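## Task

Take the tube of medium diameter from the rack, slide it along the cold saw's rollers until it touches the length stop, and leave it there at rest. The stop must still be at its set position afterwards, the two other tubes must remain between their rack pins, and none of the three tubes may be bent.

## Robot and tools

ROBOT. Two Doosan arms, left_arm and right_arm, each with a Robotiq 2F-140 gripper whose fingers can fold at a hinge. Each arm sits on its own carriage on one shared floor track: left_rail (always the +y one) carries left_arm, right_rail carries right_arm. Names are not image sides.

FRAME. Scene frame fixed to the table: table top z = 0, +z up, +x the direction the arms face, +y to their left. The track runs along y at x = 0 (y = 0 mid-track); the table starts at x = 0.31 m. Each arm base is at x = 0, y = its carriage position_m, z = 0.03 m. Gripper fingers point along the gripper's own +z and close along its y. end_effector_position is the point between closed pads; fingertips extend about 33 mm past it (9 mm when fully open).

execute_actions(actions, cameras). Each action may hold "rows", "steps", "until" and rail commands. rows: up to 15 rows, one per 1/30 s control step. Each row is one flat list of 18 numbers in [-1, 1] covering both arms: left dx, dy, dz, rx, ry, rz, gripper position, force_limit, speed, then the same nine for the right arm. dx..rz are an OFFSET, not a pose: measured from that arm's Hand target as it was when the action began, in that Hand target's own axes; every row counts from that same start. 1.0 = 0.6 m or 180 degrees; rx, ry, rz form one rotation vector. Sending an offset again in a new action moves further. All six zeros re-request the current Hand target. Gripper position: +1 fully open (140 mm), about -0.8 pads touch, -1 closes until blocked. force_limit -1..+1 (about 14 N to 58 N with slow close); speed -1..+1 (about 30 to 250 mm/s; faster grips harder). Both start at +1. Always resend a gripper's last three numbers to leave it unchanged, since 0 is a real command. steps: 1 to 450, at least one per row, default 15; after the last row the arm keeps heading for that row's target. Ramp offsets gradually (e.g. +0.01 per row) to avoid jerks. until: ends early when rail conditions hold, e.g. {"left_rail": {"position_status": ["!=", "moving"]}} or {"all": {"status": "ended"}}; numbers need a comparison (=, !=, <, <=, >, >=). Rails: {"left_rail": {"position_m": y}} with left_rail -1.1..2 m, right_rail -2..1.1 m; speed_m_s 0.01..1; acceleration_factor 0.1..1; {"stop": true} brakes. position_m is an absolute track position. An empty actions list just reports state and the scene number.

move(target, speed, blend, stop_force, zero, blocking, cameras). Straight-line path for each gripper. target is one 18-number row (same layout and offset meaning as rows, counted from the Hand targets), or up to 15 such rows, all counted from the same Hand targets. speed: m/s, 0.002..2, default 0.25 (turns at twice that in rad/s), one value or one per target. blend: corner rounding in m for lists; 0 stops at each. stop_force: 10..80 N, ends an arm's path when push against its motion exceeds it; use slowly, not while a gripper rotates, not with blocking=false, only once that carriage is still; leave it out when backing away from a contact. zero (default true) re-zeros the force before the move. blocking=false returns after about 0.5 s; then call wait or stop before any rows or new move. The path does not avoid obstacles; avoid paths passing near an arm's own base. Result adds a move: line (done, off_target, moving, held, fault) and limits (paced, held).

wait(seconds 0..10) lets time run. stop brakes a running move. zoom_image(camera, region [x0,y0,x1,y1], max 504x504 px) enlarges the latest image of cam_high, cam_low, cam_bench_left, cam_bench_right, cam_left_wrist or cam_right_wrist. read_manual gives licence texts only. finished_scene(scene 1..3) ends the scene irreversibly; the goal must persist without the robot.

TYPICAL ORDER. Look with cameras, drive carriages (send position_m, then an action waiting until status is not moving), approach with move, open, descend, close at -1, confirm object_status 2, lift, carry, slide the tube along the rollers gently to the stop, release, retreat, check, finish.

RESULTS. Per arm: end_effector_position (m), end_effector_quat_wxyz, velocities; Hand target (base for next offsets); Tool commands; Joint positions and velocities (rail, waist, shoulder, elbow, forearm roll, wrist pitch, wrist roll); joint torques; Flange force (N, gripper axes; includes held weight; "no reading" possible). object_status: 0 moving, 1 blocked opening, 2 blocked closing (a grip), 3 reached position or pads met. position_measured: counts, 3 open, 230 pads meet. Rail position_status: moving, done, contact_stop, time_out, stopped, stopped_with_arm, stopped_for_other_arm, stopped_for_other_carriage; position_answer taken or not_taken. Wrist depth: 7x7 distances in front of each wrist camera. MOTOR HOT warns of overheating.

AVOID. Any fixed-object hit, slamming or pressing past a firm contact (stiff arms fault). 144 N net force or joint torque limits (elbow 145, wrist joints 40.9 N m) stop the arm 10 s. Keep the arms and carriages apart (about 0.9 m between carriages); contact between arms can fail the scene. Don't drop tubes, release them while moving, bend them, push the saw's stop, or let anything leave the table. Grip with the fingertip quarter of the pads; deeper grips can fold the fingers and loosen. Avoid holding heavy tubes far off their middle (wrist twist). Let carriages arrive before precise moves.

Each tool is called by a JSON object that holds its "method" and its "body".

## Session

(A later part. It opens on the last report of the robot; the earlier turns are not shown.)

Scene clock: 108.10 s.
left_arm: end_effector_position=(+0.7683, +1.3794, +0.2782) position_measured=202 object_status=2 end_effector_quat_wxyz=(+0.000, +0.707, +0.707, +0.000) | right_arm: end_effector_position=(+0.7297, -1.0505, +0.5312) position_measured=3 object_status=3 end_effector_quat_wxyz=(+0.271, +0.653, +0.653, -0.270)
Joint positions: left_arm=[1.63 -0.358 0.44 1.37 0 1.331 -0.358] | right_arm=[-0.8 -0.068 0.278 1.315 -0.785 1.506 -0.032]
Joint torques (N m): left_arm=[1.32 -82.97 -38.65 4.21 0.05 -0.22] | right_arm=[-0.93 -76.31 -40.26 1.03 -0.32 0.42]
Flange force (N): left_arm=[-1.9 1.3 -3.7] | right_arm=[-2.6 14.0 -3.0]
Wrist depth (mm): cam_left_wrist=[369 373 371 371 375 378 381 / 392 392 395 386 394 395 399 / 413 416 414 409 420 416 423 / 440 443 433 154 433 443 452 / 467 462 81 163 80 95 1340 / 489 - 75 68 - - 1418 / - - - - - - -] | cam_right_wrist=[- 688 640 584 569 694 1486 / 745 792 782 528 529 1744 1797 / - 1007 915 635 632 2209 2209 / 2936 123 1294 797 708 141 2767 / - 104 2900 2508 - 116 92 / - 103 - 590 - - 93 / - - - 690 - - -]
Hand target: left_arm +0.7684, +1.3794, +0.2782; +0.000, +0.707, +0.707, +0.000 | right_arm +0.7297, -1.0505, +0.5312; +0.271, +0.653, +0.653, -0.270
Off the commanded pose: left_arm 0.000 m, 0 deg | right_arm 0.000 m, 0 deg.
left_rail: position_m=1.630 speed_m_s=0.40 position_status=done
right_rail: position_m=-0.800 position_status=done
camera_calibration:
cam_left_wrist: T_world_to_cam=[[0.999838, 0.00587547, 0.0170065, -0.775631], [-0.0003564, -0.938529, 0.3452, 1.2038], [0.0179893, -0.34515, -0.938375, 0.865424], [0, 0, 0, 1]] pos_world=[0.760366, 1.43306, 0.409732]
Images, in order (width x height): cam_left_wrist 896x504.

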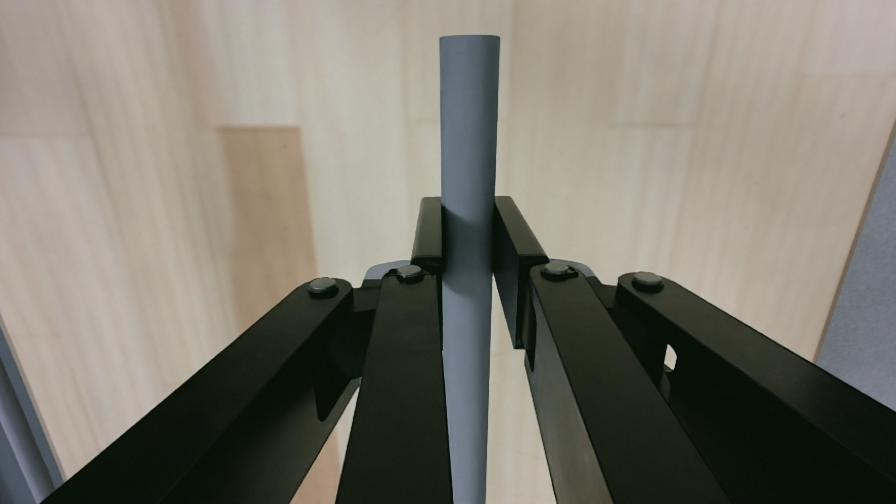

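{"method": "execute_actions", "body": {"actions": [{"left_rail":{"position_m":1.53,"speed_m_s":0.08,"acceleration_factor":0.2},"steps":150,"until":{"left_rail":{"position_status":["!=","moving"]}}}], "cameras": ["cam_right_wrist","cam_left_wrist"]}}

{"method": "zoom_image", "body": {"camera": "cam_right_wrist", "region": [350, 0, 650, 300]}}

Scene clock: 111.33 s.
left_arm: end_effector_position=(+0.7683, +1.2794, +0.2782) position_measured=202 object_status=2 end_effector_quat_wxyz=(+0.000, +0.707, +0.707, +0.000) | right_arm: end_effector_position=(+0.7297, -1.0505, +0.5312) position_measured=3 object_status=3 end_effector_quat_wxyz=(+0.271, +0.653, +0.653, -0.270)
Joint positions: left_arm=[1.53 -0.358 0.44 1.37 0 1.331 -0.358] | right_arm=[-0.8 -0.068 0.278 1.315 -0.785 1.506 -0.032]
Joint torques (N m): left_arm=[0.22 -82 -38.21 3.95 -0.12 -0.3] | right_arm=[-1.34 -76.15 -40.28 1.04 -0.29 0.36]
Flange force (N): left_arm=[-0.2 1.5 -4.9] | right_arm=[-1.8 13.4 -3.8]
Wrist depth (mm): cam_left_wrist=[367 372 370 366 375 376 376 / 389 393 393 143 395 397 399 / 407 414 417 149 418 422 421 / 439 436 432 137 435 446 453 / 466 459 81 81 80 95 1348 / - - 75 - - - 1478 / - - - - - - -] | cam_right_wrist=[706 656 639 583 569 690 1468 / 792 795 759 507 542 1732 1770 / - - 908 632 635 2293 2229 / 3086 123 1254 752 627 142 2866 / - 104 - 757 651 116 92 / - 105 3009 639 - 642 93 / - - - 2675 - - -]
Hand target: left_arm +0.7684, +1.2794, +0.2782; +0.000, +0.707, +0.707, +0.000 | right_arm +0.7297, -1.0505, +0.5312; +0.271, +0.653, +0.653, -0.270
Tool commands: left_gripper/position=-1.0 left_gripper/force_limit=-1.0 left_gripper/speed=-1.0 right_gripper/position=+1.0 right_gripper/force_limit=+0.0 right_gripper/speed=+0.0
Off the commanded pose: left_arm 0.000 m, 0 deg | right_arm 0.000 m, 0 deg.
left_rail: position_m=1.530 speed_m_s=0.08 position_status=done
right_rail: position_m=-0.800 position_status=done
camera_calibration:
cam_left_wrist: T_world_to_cam=[[0.999838, 0.00587547, 0.0170065, -0.775043], [-0.0003564, -0.938529, 0.3452, 1.10994], [0.0179893, -0.34515, -0.938375, 0.830909], [0, 0, 0, 1]] pos_world=[0.760366, 1.33306, 0.409732]
cam_right_wrist: T_world_to_cam=[[0.999822, 0.0175322, 0.00693338, -0.705512], [0.000973106, -0.415252, 0.909706, -0.914982], [0.0188282, -0.909538, -0.415195, -0.60624], [0, 0, 0, 1]] pos_world=[0.717691, -0.918977, 0.585549]
Images, in order (width x height): cam_left_wrist 896x504, cam_right_wrist 896x504.

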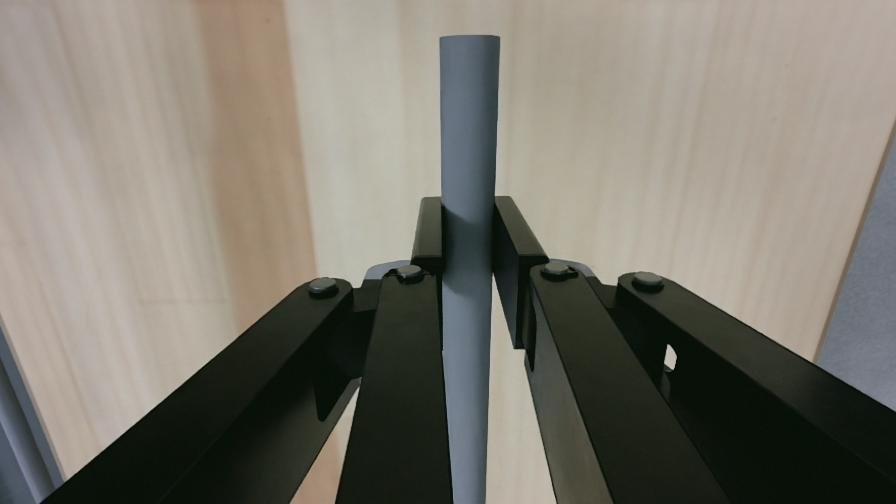

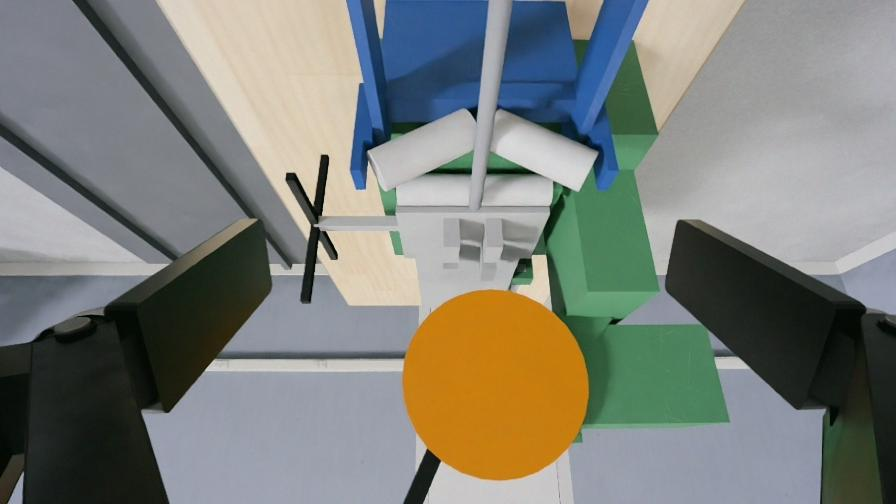

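Scaled by 1.680 from the camera's 896x504 image, which has a finer 1280x720 frame.

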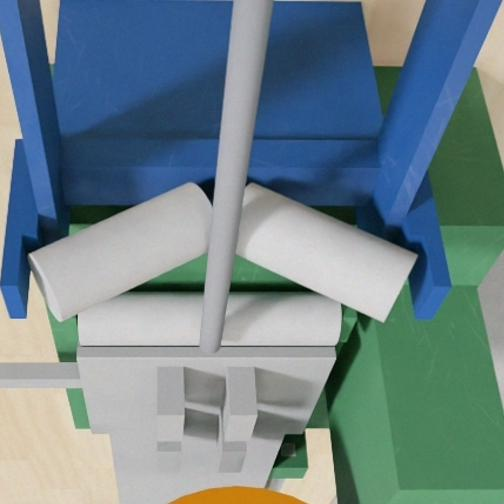

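{"method": "execute_actions", "body": {"actions": [{"left_rail":{"position_m":1.4},"steps":150,"until":{"left_rail":{"position_status":["!=","moving"]}}}], "cameras": ["cam_right_wrist","cam_bench_right"]}}

{"method": "zoom_image", "body": {"camera": "cam_right_wrist", "region": [350, 100, 600, 350]}}

Scene clock: 114.77 s.
left_arm: end_effector_position=(+0.7684, +1.1494, +0.2782) position_measured=202 object_status=2 end_effector_quat_wxyz=(+0.000, +0.707, +0.707, +0.000) | right_arm: end_effector_position=(+0.7297, -1.0505, +0.5312) position_measured=3 object_status=3 end_effector_quat_wxyz=(+0.271, +0.653, +0.653, -0.270)
Joint positions: left_arm=[1.4 -0.358 0.44 1.37 0 1.331 -0.358] | right_arm=[-0.8 -0.068 0.278 1.315 -0.785 1.506 -0.032]
Joint torques (N m): left_arm=[0.74 -81.23 -37.7 4.06 -0.11 -0.25] | right_arm=[-1.09 -76.27 -40.27 1.02 -0.3 0.4]
Flange force (N): left_arm=[-1.0 0.8 -6.3] | right_arm=[-2.1 13.6 -3.6]
Wrist depth (mm): cam_left_wrist=[371 371 368 370 375 377 375 / 387 388 394 385 395 393 395 / 407 412 414 406 415 421 421 / 438 438 437 138 433 448 451 / 468 463 81 163 80 95 486 / - - 75 174 - - - / - - - - - - -] | cam_right_wrist=[686 660 645 565 570 684 1514 / 772 842 762 508 529 1638 1810 / - 1070 952 627 660 2209 2023 / 3821 123 1267 795 640 143 3126 / - 104 - 656 - 116 93 / - 104 - 622 651 - 93 / - - - 2767 2271 - -]
Hand target: left_arm +0.7684, +1.1494, +0.2782; +0.000, +0.707, +0.707, +0.000 | right_arm +0.7297, -1.0505, +0.5312; +0.271, +0.653, +0.653, -0.270
Tool commands: left_gripper/position=-1.0 left_gripper/force_limit=-1.0 left_gripper/speed=-1.0 right_gripper/position=+1.0 right_gripper/force_limit=+0.0 right_gripper/speed=+0.0
Off the commanded pose: left_arm 0.000 m, 0 deg | right_arm 0.000 m, 0 deg.
left_rail: position_m=1.400 speed_m_s=0.08 position_status=done
right_rail: position_m=-0.800 position_status=done
camera_calibration:
cam_right_wrist: T_world_to_cam=[[0.999822, 0.0175322, 0.00693338, -0.705512], [0.000973106, -0.415252, 0.909706, -0.914982], [0.0188282, -0.909538, -0.415195, -0.60624], [0, 0, 0, 1]] pos_world=[0.717691, -0.918977, 0.585549]
Images, in order (width x height): cam_bench_right 504x504, cam_right_wrist 896x504.

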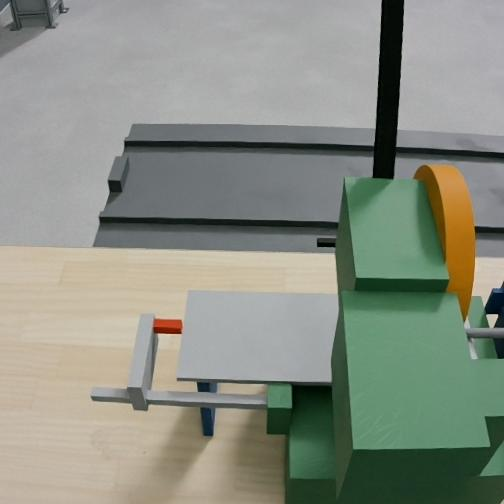

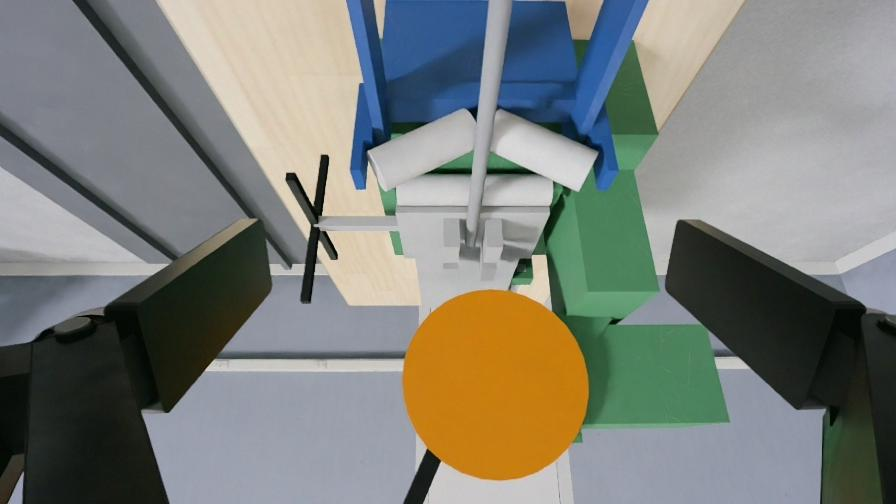

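Scaled by 2.016 from the camera's 896x504 image, which has a finer 1280x720 frame.

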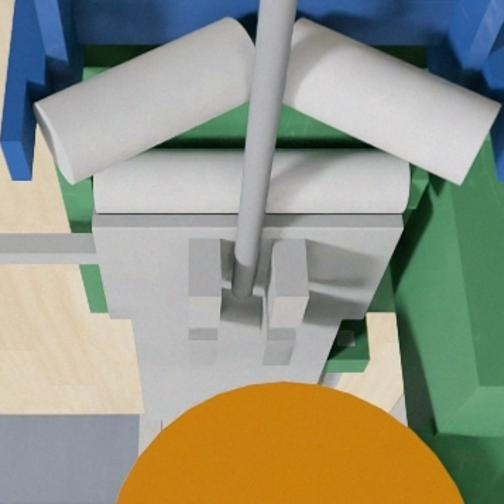

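{"method": "move", "body": {"target": [0,0,-0.002,0,0,0,-1,-1,-1,0,0,0,0,0,0,1,0,0], "speed": 0.02, "cameras": []}}

{"method": "execute_actions", "body": {"actions": [{"left_rail":{"position_m":1.2},"steps":200,"until":{"left_rail":{"position_status":["!=","moving"]}}}], "cameras": ["cam_right_wrist","cam_bench_right"]}}

{"method": "zoom_image", "body": {"camera": "cam_bench_right", "region": [80, 200, 380, 460]}}

Scene clock: 116.80 s.
left_arm: end_effector_position=(+0.7683, +1.1494, +0.2794) position_measured=202 object_status=2 end_effector_quat_wxyz=(+0.000, +0.707, +0.707, +0.000) | right_arm: end_effector_position=(+0.7297, -1.0505, +0.5312) position_measured=3 object_status=3 end_effector_quat_wxyz=(+0.271, +0.653, +0.653, -0.270)
Joint positions: left_arm=[1.4 -0.358 0.44 1.368 0 1.333 -0.358] | right_arm=[-0.8 -0.068 0.278 1.315 -0.785 1.506 -0.032]
Joint torques (N m): left_arm=[0.64 -82 -38.83 4.01 -0.12 -0.28] | right_arm=[-0.88 -76.37 -40.29 1.03 -0.29 0.4]
Flange force (N): left_arm=[-0.5 -0.1 -4.2] | right_arm=[-2.0 13.7 -3.5]
Wrist depth (mm): cam_left_wrist=[370 371 373 371 375 381 377 / 392 392 395 390 395 399 399 / 411 414 418 413 416 416 421 / 441 444 438 153 433 448 453 / 467 463 81 76 80 95 1348 / - - 75 - - - 1410 / - - - - - - -] | cam_right_wrist=[660 661 639 572 573 688 1495 / 860 808 769 529 529 1638 1824 / 959 - 905 634 637 2271 2229 / 2900 122 1281 787 640 143 2936 / - 105 2675 - 654 116 93 / - 2675 - - 652 - 93 / - - - 639 2407 - -]
Hand target: left_arm +0.7684, +1.1494, +0.2794; +0.000, +0.707, +0.707, +0.000 | right_arm +0.7297, -1.0505, +0.5312; +0.271, +0.653, +0.653, -0.270
Off the commanded pose: left_arm 0.000 m, 0 deg | right_arm 0.000 m, 0 deg.
left_rail: position_m=1.400 speed_m_s=0.08 position_status=done
right_rail: position_m=-0.800 position_status=done
move: done
No camera images: "cameras" was empty.

Scene clock: 120.27 s.
left_arm: end_effector_position=(+0.7684, +0.9494, +0.2794) position_measured=202 object_status=2 end_effector_quat_wxyz=(+0.000, +0.707, +0.707, +0.000) | right_arm: end_effector_position=(+0.7297, -1.0505, +0.5312) position_measured=3 object_status=3 end_effector_quat_wxyz=(+0.271, +0.653, +0.653, -0.270)
Joint positions: left_arm=[1.2 -0.358 0.44 1.368 0 1.333 -0.358] | right_arm=[-0.8 -0.068 0.278 1.315 -0.785 1.506 -0.032]
Joint torques (N m): left_arm=[0.24 -81.06 -37.69 4.02 -0.3 -0.16] | right_arm=[-1.13 -76.3 -40.25 1.04 -0.3 0.39]
Flange force (N): left_arm=[0.0 0.9 -6.4] | right_arm=[-2.2 14.4 -3.0]
Wrist depth (mm): cam_left_wrist=[371 372 374 370 375 375 378 / 393 388 394 387 396 397 397 / 413 413 415 404 421 421 417 / 440 437 435 155 436 447 455 / 465 462 81 81 80 95 1370 / - - 76 - - - 1435 / - - - - - - -] | cam_right_wrist=[674 663 635 583 579 690 1486 / - 795 779 530 533 1757 1810 / 1042 1056 902 635 639 2271 2209 / - 123 1301 748 642 133 2832 / - 105 2767 721 652 116 92 / - - - - - - 93 / - - - 2482 - - -]
Hand target: left_arm +0.7684, +0.9494, +0.2794; +0.000, +0.707, +0.707, +0.000 | right_arm +0.7297, -1.0505, +0.5312; +0.271, +0.653, +0.653, -0.270
Tool commands: left_gripper/position=-1.0 left_gripper/force_limit=-1.0 left_gripper/speed=-1.0 right_gripper/position=+1.0 right_gripper/force_limit=+0.0 right_gripper/speed=+0.0
Off the commanded pose: left_arm 0.000 m, 0 deg | right_arm 0.000 m, 0 deg.
left_rail: position_m=1.200 speed_m_s=0.08 position_status=done
right_rail: position_m=-0.800 position_status=done
camera_calibration:
cam_right_wrist: T_world_to_cam=[[0.999822, 0.0175322, 0.00693338, -0.705512], [0.000973106, -0.415252, 0.909706, -0.914982], [0.0188282, -0.909538, -0.415195, -0.60624], [0, 0, 0, 1]] pos_world=[0.717691, -0.918977, 0.585549]
Images, in order (width x height): cam_bench_right 504x504, cam_right_wrist 896x504.

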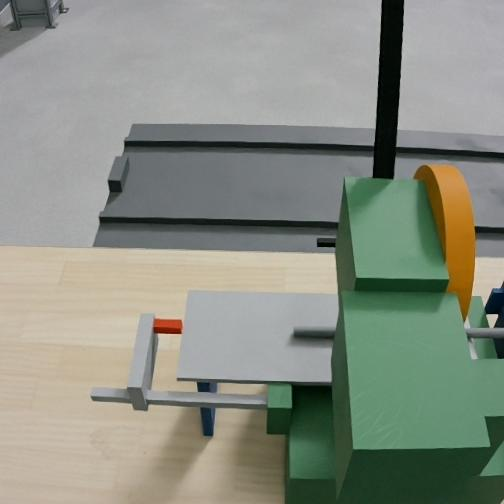

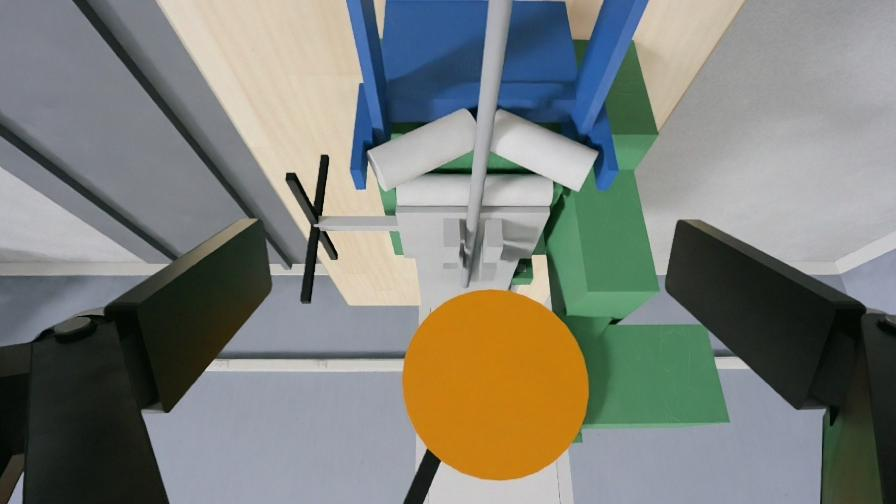

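Scaled by 1.680 from the camera's 504x504 image, which has a finer 720x720 frame.

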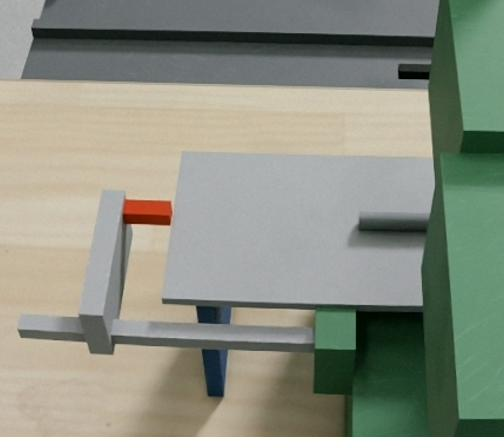

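{"method": "execute_actions", "body": {"actions": [{"left_rail":{"position_m":1.04},"steps":200,"until":{"left_rail":{"position_status":["!=","moving"]}}}], "cameras": ["cam_left_wrist","cam_bench_right"]}}

{"method": "zoom_image", "body": {"camera": "cam_bench_right", "region": [140, 270, 340, 390]}}

Scene clock: 124.60 s.
left_arm: end_effector_position=(+0.7684, +0.7894, +0.2794) position_measured=202 object_status=2 end_effector_quat_wxyz=(+0.000, +0.707, +0.707, +0.000) | right_arm: end_effector_position=(+0.7297, -1.0505, +0.5312) position_measured=3 object_status=3 end_effector_quat_wxyz=(+0.271, +0.653, +0.653, -0.270)
Joint positions: left_arm=[1.04 -0.358 0.44 1.368 0 1.333 -0.358] | right_arm=[-0.8 -0.068 0.278 1.315 -0.785 1.506 -0.032]
Joint torques (N m): left_arm=[1.09 -77.03 -35.83 4.3 -0.56 -0.21] | right_arm=[-0.86 -76.11 -40.35 1.02 -0.3 0.4]
Flange force (N): left_arm=[-0.8 -0.5 -10.3] | right_arm=[-2.5 13.1 -3.1]
Wrist depth (mm): cam_left_wrist=[374 371 375 369 372 379 379 / 390 392 392 388 397 399 399 / 413 415 414 403 419 420 424 / 437 440 438 138 434 448 456 / 470 465 81 81 80 95 1340 / - - 75 - - - 1443 / - - - - - - -] | cam_right_wrist=[700 665 642 583 576 686 1514 / - 792 757 531 527 1660 1744 / - - 919 630 642 2250 2209 / 2936 123 1254 745 617 132 2767 / - 105 2936 - 702 116 92 / - 103 2799 639 - - 93 / - - 2675 2482 2589 - -]
Hand target: left_arm +0.7684, +0.7894, +0.2794; +0.000, +0.707, +0.707, +0.000 | right_arm +0.7297, -1.0505, +0.5312; +0.271, +0.653, +0.653, -0.270
Tool commands: left_gripper/position=-1.0 left_gripper/force_limit=-1.0 left_gripper/speed=-1.0 right_gripper/position=+1.0 right_gripper/force_limit=+0.0 right_gripper/speed=+0.0
Off the commanded pose: left_arm 0.000 m, 0 deg | right_arm 0.000 m, 0 deg.
left_rail: position_m=1.040 speed_m_s=0.08 position_status=done
right_rail: position_m=-0.800 position_status=done
camera_calibration:
cam_left_wrist: T_world_to_cam=[[0.999836, 0.00591079, 0.0171, -0.772252], [-0.000355532, -0.938529, 0.3452, 0.649649], [0.0180893, -0.34515, -0.938373, 0.662834], [0, 0, 0, 1]] pos_world=[0.760366, 0.843056, 0.410933]
Images, in order (width x height): cam_bench_right 504x504, cam_left_wrist 896x504.

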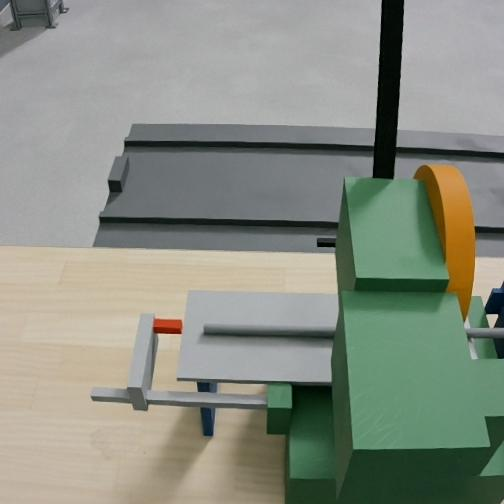

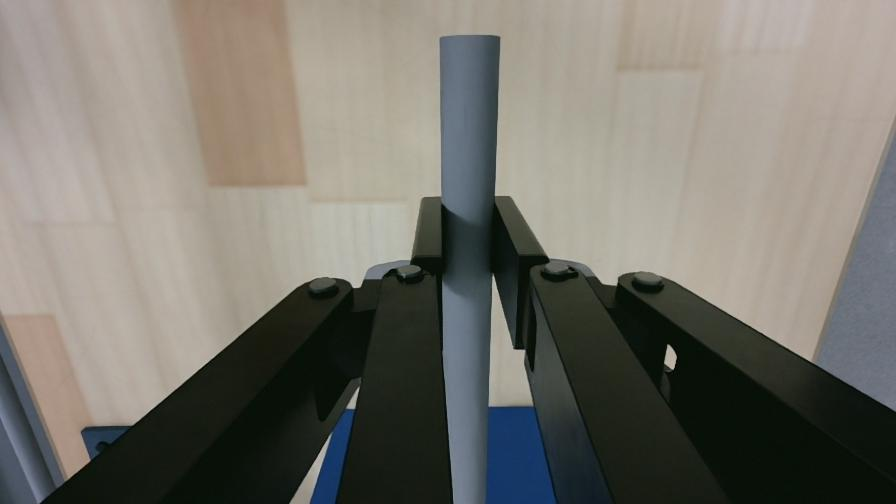

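Scaled by 2.520 from the camera's 504x504 image, which has a finer 720x720 frame.

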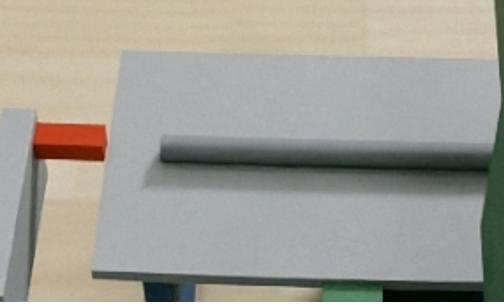

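{"method": "move", "body": {"target": [0,0,-0.003,0,0,0,-1,-1,-1,0,0,0,0,0,0,1,0,0], "speed": 0.02, "cameras": []}}

{"method": "execute_actions", "body": {"actions": [{"left_rail":{"position_m":1.015,"speed_m_s":0.05},"steps":100,"until":{"left_rail":{"position_status":["!=","moving"]}}}], "cameras": ["cam_bench_right"]}}

{"method": "zoom_image", "body": {"camera": "cam_bench_right", "region": [140, 270, 340, 390]}}

Scene clock: 127.17 s.
left_arm: end_effector_position=(+0.7683, +0.7894, +0.2812) position_measured=202 object_status=2 end_effector_quat_wxyz=(+0.000, +0.707, +0.707, +0.000) | right_arm: end_effector_position=(+0.7297, -1.0505, +0.5312) position_measured=3 object_status=3 end_effector_quat_wxyz=(+0.271, +0.653, +0.653, -0.270)
Joint positions: left_arm=[1.04 -0.358 0.439 1.366 0 1.336 -0.358] | right_arm=[-0.8 -0.068 0.278 1.315 -0.785 1.506 -0.032]
Joint torques (N m): left_arm=[0.98 -85.45 -39.72 4.29 0.13 -0.26] | right_arm=[-0.8 -76.45 -40.28 0.99 -0.28 0.4]
Flange force (N): left_arm=[-2.2 3.0 -1.3] | right_arm=[-2.4 13.8 -3.3]
Wrist depth (mm): cam_left_wrist=[372 374 375 371 380 381 382 / 391 393 395 142 398 402 402 / 416 418 419 416 424 421 420 / 445 444 440 154 436 453 460 / 470 460 81 163 80 95 492 / - - 75 176 - - 1443 / - - - - - - -] | cam_right_wrist=[676 660 647 570 581 694 1468 / 784 824 767 531 531 1707 1824 / 1016 1029 955 629 635 2169 2209 / 2705 125 1235 745 642 143 2799 / - 105 - - 611 116 93 / - 2900 2561 629 644 635 93 / - 2900 - 665 2645 - -]
Hand target: left_arm +0.7683, +0.7894, +0.2812; +0.000, +0.707, +0.707, +0.000 | right_arm +0.7297, -1.0505, +0.5312; +0.271, +0.653, +0.653, -0.270
Off the commanded pose: left_arm 0.000 m, 0 deg | right_arm 0.000 m, 0 deg.
left_rail: position_m=1.040 speed_m_s=0.08 position_status=done
right_rail: position_m=-0.800 position_status=done
move: done
No camera images: "cameras" was empty.

Scene clock: 128.33 s.
left_arm: end_effector_position=(+0.7683, +0.7644, +0.2812) position_measured=202 object_status=2 end_effector_quat_wxyz=(+0.000, +0.707, +0.707, +0.000) | right_arm: end_effector_position=(+0.7297, -1.0505, +0.5312) position_measured=3 object_status=3 end_effector_quat_wxyz=(+0.271, +0.653, +0.653, -0.270)
Joint positions: left_arm=[1.015 -0.358 0.439 1.366 0 1.336 -0.358] | right_arm=[-0.8 -0.068 0.278 1.315 -0.785 1.506 -0.032]
Joint torques (N m): left_arm=[0.51 -84.72 -40.39 3.85 -0.07 -0.27] | right_arm=[-0.89 -76.39 -40.33 1.06 -0.31 0.39]
Flange force (N): left_arm=[-0.5 0.5 -1.0] | right_arm=[-2.2 14.0 -3.2]
Wrist depth (mm): cam_left_wrist=[372 372 375 370 373 381 381 / 389 394 393 391 396 404 403 / 414 415 413 151 419 420 424 / 439 443 439 155 433 447 454 / 469 467 81 76 80 95 1363 / 494 - 75 - - - 1435 / - - - - - - -] | cam_right_wrist=[- 652 634 573 575 660 1495 / - 782 779 524 522 1852 1783 / 1080 - 922 637 531 2209 2293 / 2972 122 1274 750 644 140 2645 / - 105 3210 3009 674 116 92 / - 2705 - - 597 - 93 / - - - 2293 - - -]
Hand target: left_arm +0.7683, +0.7644, +0.2812; +0.000, +0.707, +0.707, +0.000 | right_arm +0.7297, -1.0505, +0.5312; +0.271, +0.653, +0.653, -0.270
Tool commands: left_gripper/position=-1.0 left_gripper/force_limit=-1.0 left_gripper/speed=-1.0 right_gripper/position=+1.0 right_gripper/force_limit=+0.0 right_gripper/speed=+0.0
Off the commanded pose: left_arm 0.000 m, 0 deg | right_arm 0.000 m, 0 deg.
left_rail: position_m=1.015 speed_m_s=0.05 position_status=done
right_rail: position_m=-0.800 position_status=done
Images, in order (width x height): cam_bench_right 504x504.

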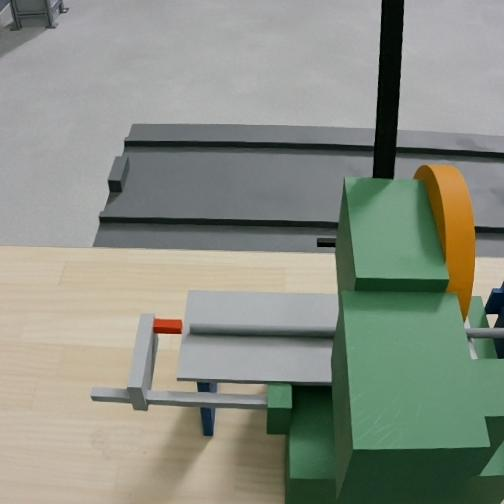

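Scaled by 2.520 from the camera's 504x504 image, which has a finer 720x720 frame.

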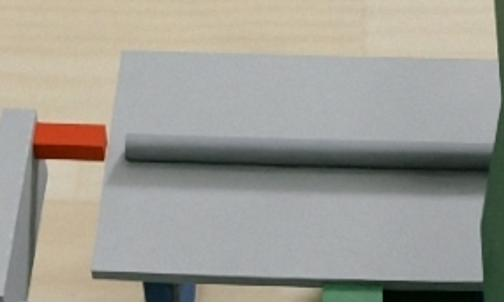

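{"method": "move", "body": {"target": [-0.035,0,0,0,0,0,-1,-1,-1,0,0,0,0,0,0,1,0,0], "speed": 0.008, "stop_force": 10, "cameras": ["cam_bench_right"]}}

{"method": "zoom_image", "body": {"camera": "cam_bench_right", "region": [140, 270, 340, 390]}}

Scene clock: 131.80 s.
left_arm: end_effector_position=(+0.7683, +0.7489, +0.2812) position_measured=202 object_status=2 end_effector_quat_wxyz=(+0.000, +0.707, +0.707, +0.000) | right_arm: end_effector_position=(+0.7297, -1.0505, +0.5312) position_measured=3 object_status=3 end_effector_quat_wxyz=(+0.271, +0.653, +0.653, -0.270)
Joint positions: left_arm=[1.015 -0.376 0.447 1.354 0 1.34 -0.376] | right_arm=[-0.8 -0.068 0.278 1.315 -0.785 1.506 -0.032]
Joint torques (N m): left_arm=[-8.31 -84.47 -42.09 0.3 -1.66 -0.2] | right_arm=[-1.01 -76.12 -40.31 1.03 -0.31 0.38]
Flange force (N): left_arm=[11.0 0.2 -2.4] | right_arm=[-1.8 13.6 -3.2]
Wrist depth (mm): cam_left_wrist=[375 375 378 371 376 378 379 / 394 395 391 385 399 401 404 / 419 416 418 149 417 423 426 / 440 442 439 151 434 451 453 / 472 461 81 161 80 94 1355 / - - 75 176 - - 1461 / - - - - - - -] | cam_right_wrist=[- 651 639 572 577 688 1495 / - 719 802 530 529 1732 1852 / - - 908 637 642 2315 2293 / 3086 123 1267 750 635 141 2736 / - 105 - - 676 124 92 / - 105 - 606 - 642 93 / - - - 658 2006 - -]
Hand target: left_arm +0.7683, +0.7489, +0.2812; +0.000, +0.707, +0.707, +0.000 (not the last commanded pose) | right_arm +0.7297, -1.0505, +0.5312; +0.271, +0.653, +0.653, -0.270
Off the commanded pose: left_arm 0.006 m, 0 deg | right_arm 0.000 m, 0 deg.
left_rail: position_m=1.015 speed_m_s=0.05 position_status=done
right_rail: position_m=-0.800 position_status=done
move: contact (left_arm)
Images, in order (width x height): cam_bench_right 504x504.

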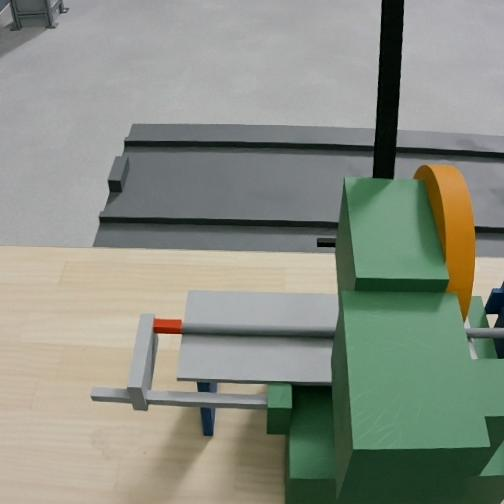

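Scaled by 2.520 from the camera's 504x504 image, which has a finer 720x720 frame.

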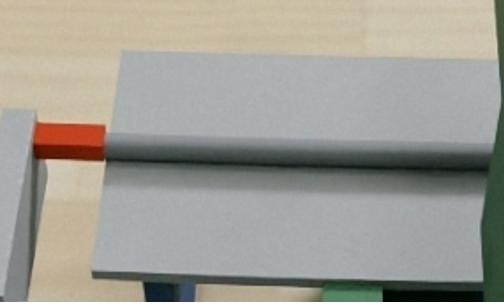

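{"method": "execute_actions", "body": {"actions": [{"rows":[[0,0,0,0,0,0,-0.3,0,-1,0,0,0,0,0,0,1,0,0]],"steps":50}], "cameras": ["cam_bench_right","cam_left_wrist"]}}

{"method": "zoom_image", "body": {"camera": "cam_bench_right", "region": [160, 300, 240, 350]}}

Scene clock: 134.77 s.
left_arm: end_effector_position=(+0.7683, +0.7489, +0.2812) position_measured=167 object_status=3 end_effector_quat_wxyz=(+0.000, +0.707, +0.707, +0.000) | right_arm: end_effector_position=(+0.7297, -1.0505, +0.5312) position_measured=3 object_status=3 end_effector_quat_wxyz=(+0.271, +0.653, +0.653, -0.270)
Joint positions: left_arm=[1.015 -0.376 0.447 1.354 0 1.34 -0.376] | right_arm=[-0.8 -0.068 0.278 1.315 -0.785 1.506 -0.032]
Joint torques (N m): left_arm=[0.52 -83.27 -38.67 4.22 0.13 -0.17] | right_arm=[-0.96 -76.34 -40.3 1 -0.28 0.37]
Flange force (N): left_arm=[-0.6 0.9 -3.9] | right_arm=[-2.3 13.9 -3.1]
Wrist depth (mm): cam_left_wrist=[372 372 376 372 375 376 381 / 393 395 395 143 395 401 399 / 415 418 420 418 425 419 425 / 438 438 433 160 171 448 458 / 461 - 86 168 117 91 1304 / - - - 476 - - 68 / - - - 365 - - -] | cam_right_wrist=[- 665 642 572 575 686 1459 / 805 842 759 528 530 1683 1824 / 1070 1047 922 630 500 2229 2229 / 2936 125 1281 764 634 142 2972 / - 105 2534 - 700 116 92 / - - - - - 669 93 / - - - 2482 2407 - -]
Hand target: left_arm +0.7683, +0.7489, +0.2812; +0.000, +0.707, +0.707, +0.000 | right_arm +0.7297, -1.0505, +0.5312; +0.271, +0.653, +0.653, -0.270
Off the commanded pose: left_arm 0.000 m, 0 deg | right_arm 0.000 m, 0 deg.
left_rail: position_m=1.015 speed_m_s=0.05 position_status=done
right_rail: position_m=-0.800 position_status=done
camera_calibration:
cam_left_wrist: T_world_to_cam=[[0.999838, 0.00596469, 0.0169735, -0.772035], [-0.000257913, -0.938593, 0.345026, 0.611067], [0.0179892, -0.344974, -0.93844, 0.650508], [0, 0, 0, 1]] pos_world=[0.760366, 0.802557, 0.412733]
Images, in order (width x height): cam_bench_right 504x504, cam_left_wrist 896x504.

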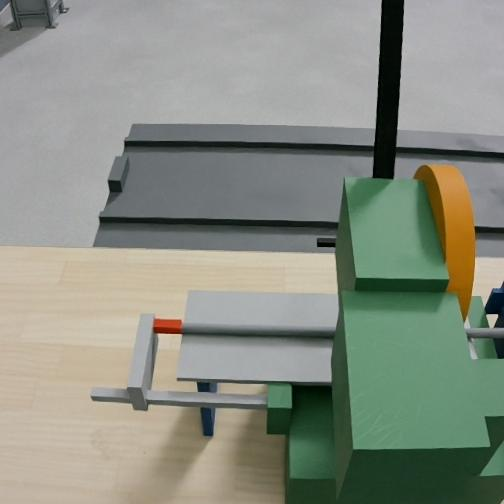

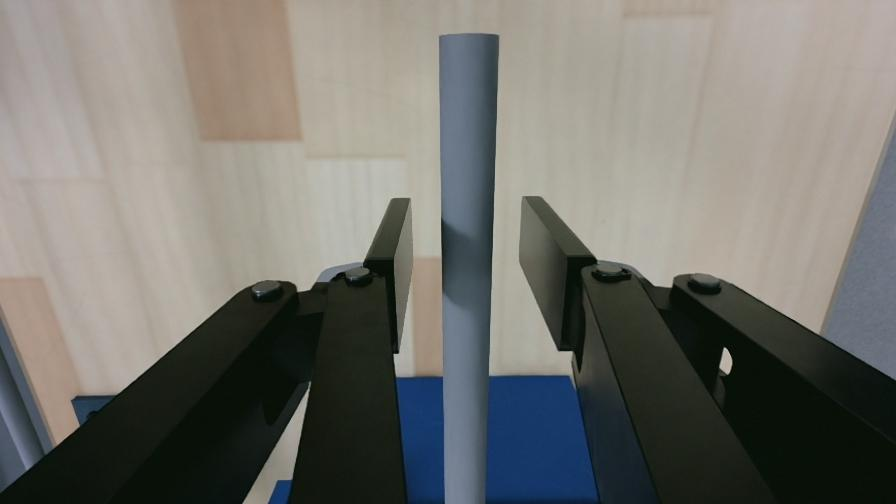

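Scaled by 6.300 from the camera's 504x504 image, which has a finer 720x720 frame.

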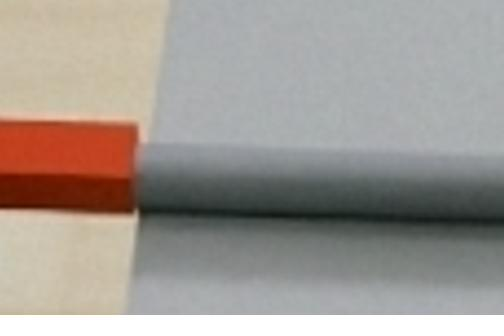

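{"method": "move", "body": {"target": [0,0,-0.3,0,0,0,-0.3,0,-1,0,0,0,0,0,0,1,0,0], "speed": 0.2}}

{"method": "zoom_image", "body": {"camera": "cam_bench_right", "region": [140, 270, 340, 390]}}

Scene clock: 136.87 s.
left_arm: end_effector_position=(+0.7683, +0.7489, +0.4611) position_measured=167 object_status=3 end_effector_quat_wxyz=(+0.000, +0.707, +0.707, +0.000) | right_arm: end_effector_position=(+0.7297, -1.0505, +0.5312) position_measured=3 object_status=3 end_effector_quat_wxyz=(+0.271, +0.653, +0.653, -0.270)
Joint positions: left_arm=[1.015 -0.376 0.424 1.064 0 1.653 -0.376] | right_arm=[-0.8 -0.068 0.278 1.315 -0.785 1.506 -0.032]
Joint torques (N m): left_arm=[0.83 -82.41 -39.15 4.3 0.17 -0.13] | right_arm=[-0.86 -76.2 -40.27 1.03 -0.31 0.38]
Flange force (N): left_arm=[-2.0 2.8 -5.0] | right_arm=[-2.1 13.5 -3.6]
Wrist depth (mm): cam_left_wrist=[547 542 537 543 540 552 1271 / 571 563 570 562 574 574 1340 / 594 596 598 601 611 608 1370 / 622 635 625 634 171 659 1525 / - - 86 571 117 91 1564 / - - - 430 - - 68 / - - - 787 - - -] | cam_right_wrist=[667 661 640 576 577 688 1495 / - 800 774 529 530 1660 1824 / 1065 1029 915 627 637 2209 2169 / 2767 125 1294 752 634 133 2482 / - 105 - - 644 116 92 / - 2866 - - 632 661 93 / - - - - 630 2936 -]
Hand target: left_arm +0.7683, +0.7489, +0.4612; +0.000, +0.707, +0.707, +0.000 | right_arm +0.7297, -1.0505, +0.5312; +0.271, +0.653, +0.653, -0.270
Off the commanded pose: left_arm 0.000 m, 0 deg | right_arm 0.000 m, 0 deg.
left_rail: position_m=1.015 speed_m_s=0.05 position_status=done
right_rail: position_m=-0.800 position_status=done
move: done
camera_calibration:
cam_left_wrist: T_world_to_cam=[[0.99984, 0.00592693, 0.0168802, -0.775006], [-0.000258848, -0.938638, 0.344905, 0.54907], [0.0178886, -0.344854, -0.938486, 0.819434], [0, 0, 0, 1]] pos_world=[0.760366, 0.802557, 0.592733]
cam_right_wrist: T_world_to_cam=[[0.999822, 0.0175322, 0.00693338, -0.705512], [0.000973106, -0.415252, 0.909706, -0.914982], [0.0188282, -0.909538, -0.415195, -0.60624], [0, 0, 0, 1]] pos_world=[0.717691, -0.918977, 0.585549]

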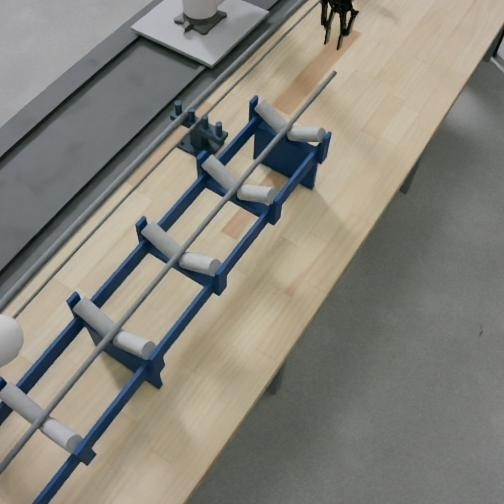

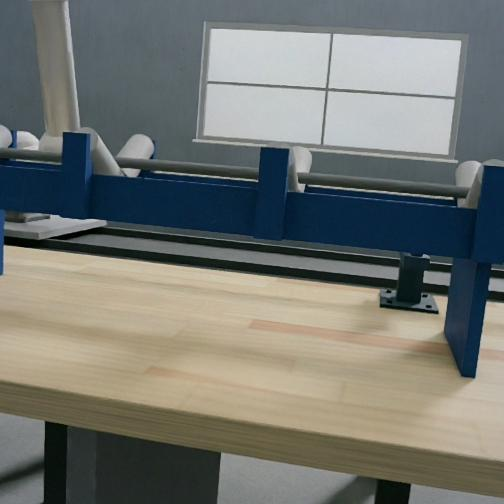

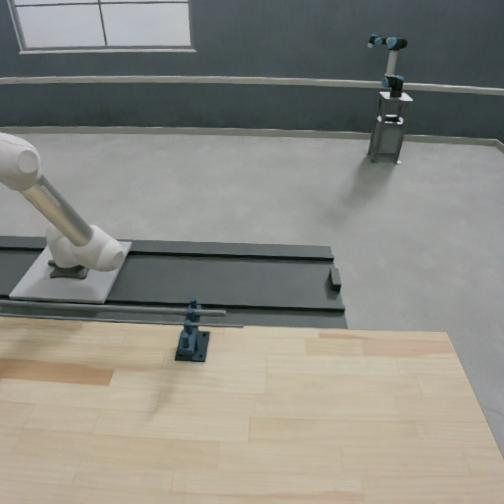

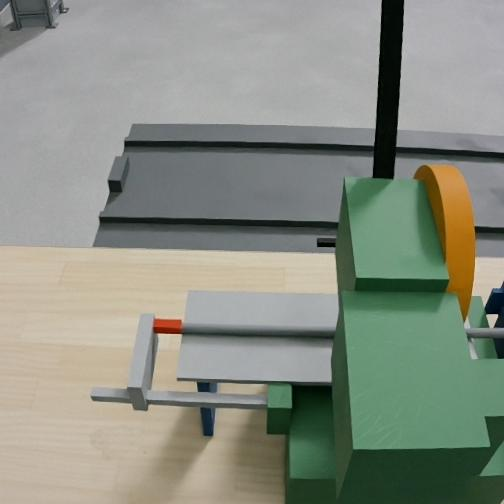

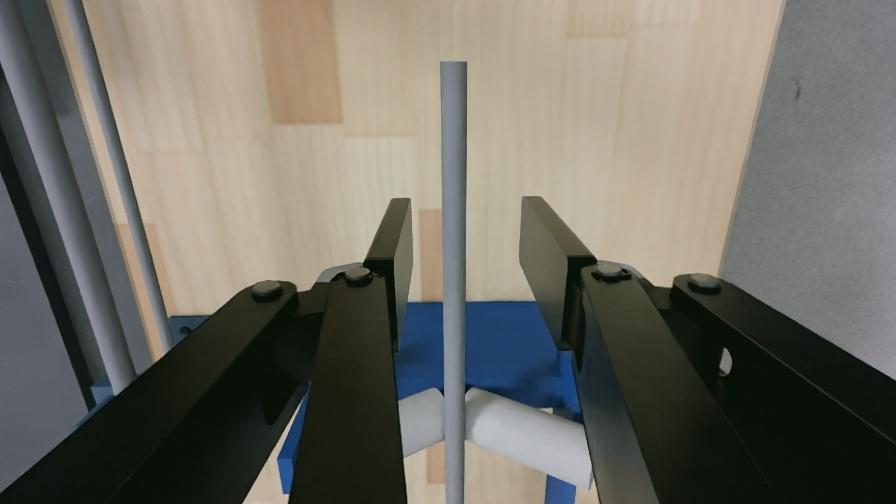

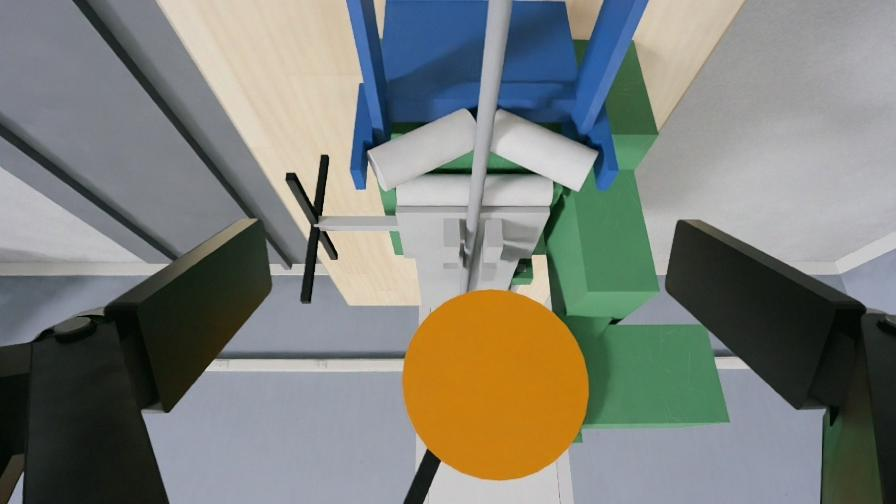

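Scaled by 2.520 from the camera's 504x504 image, which has a finer 720x720 frame.

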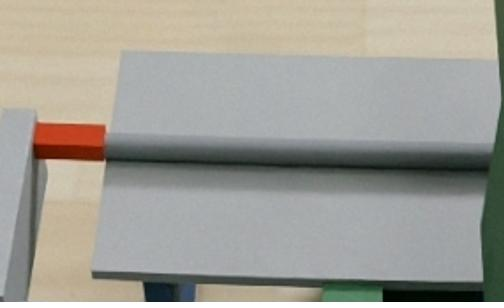

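{"method": "finished_scene", "body": {"scene": 1}}

The scene is finished: the task was done.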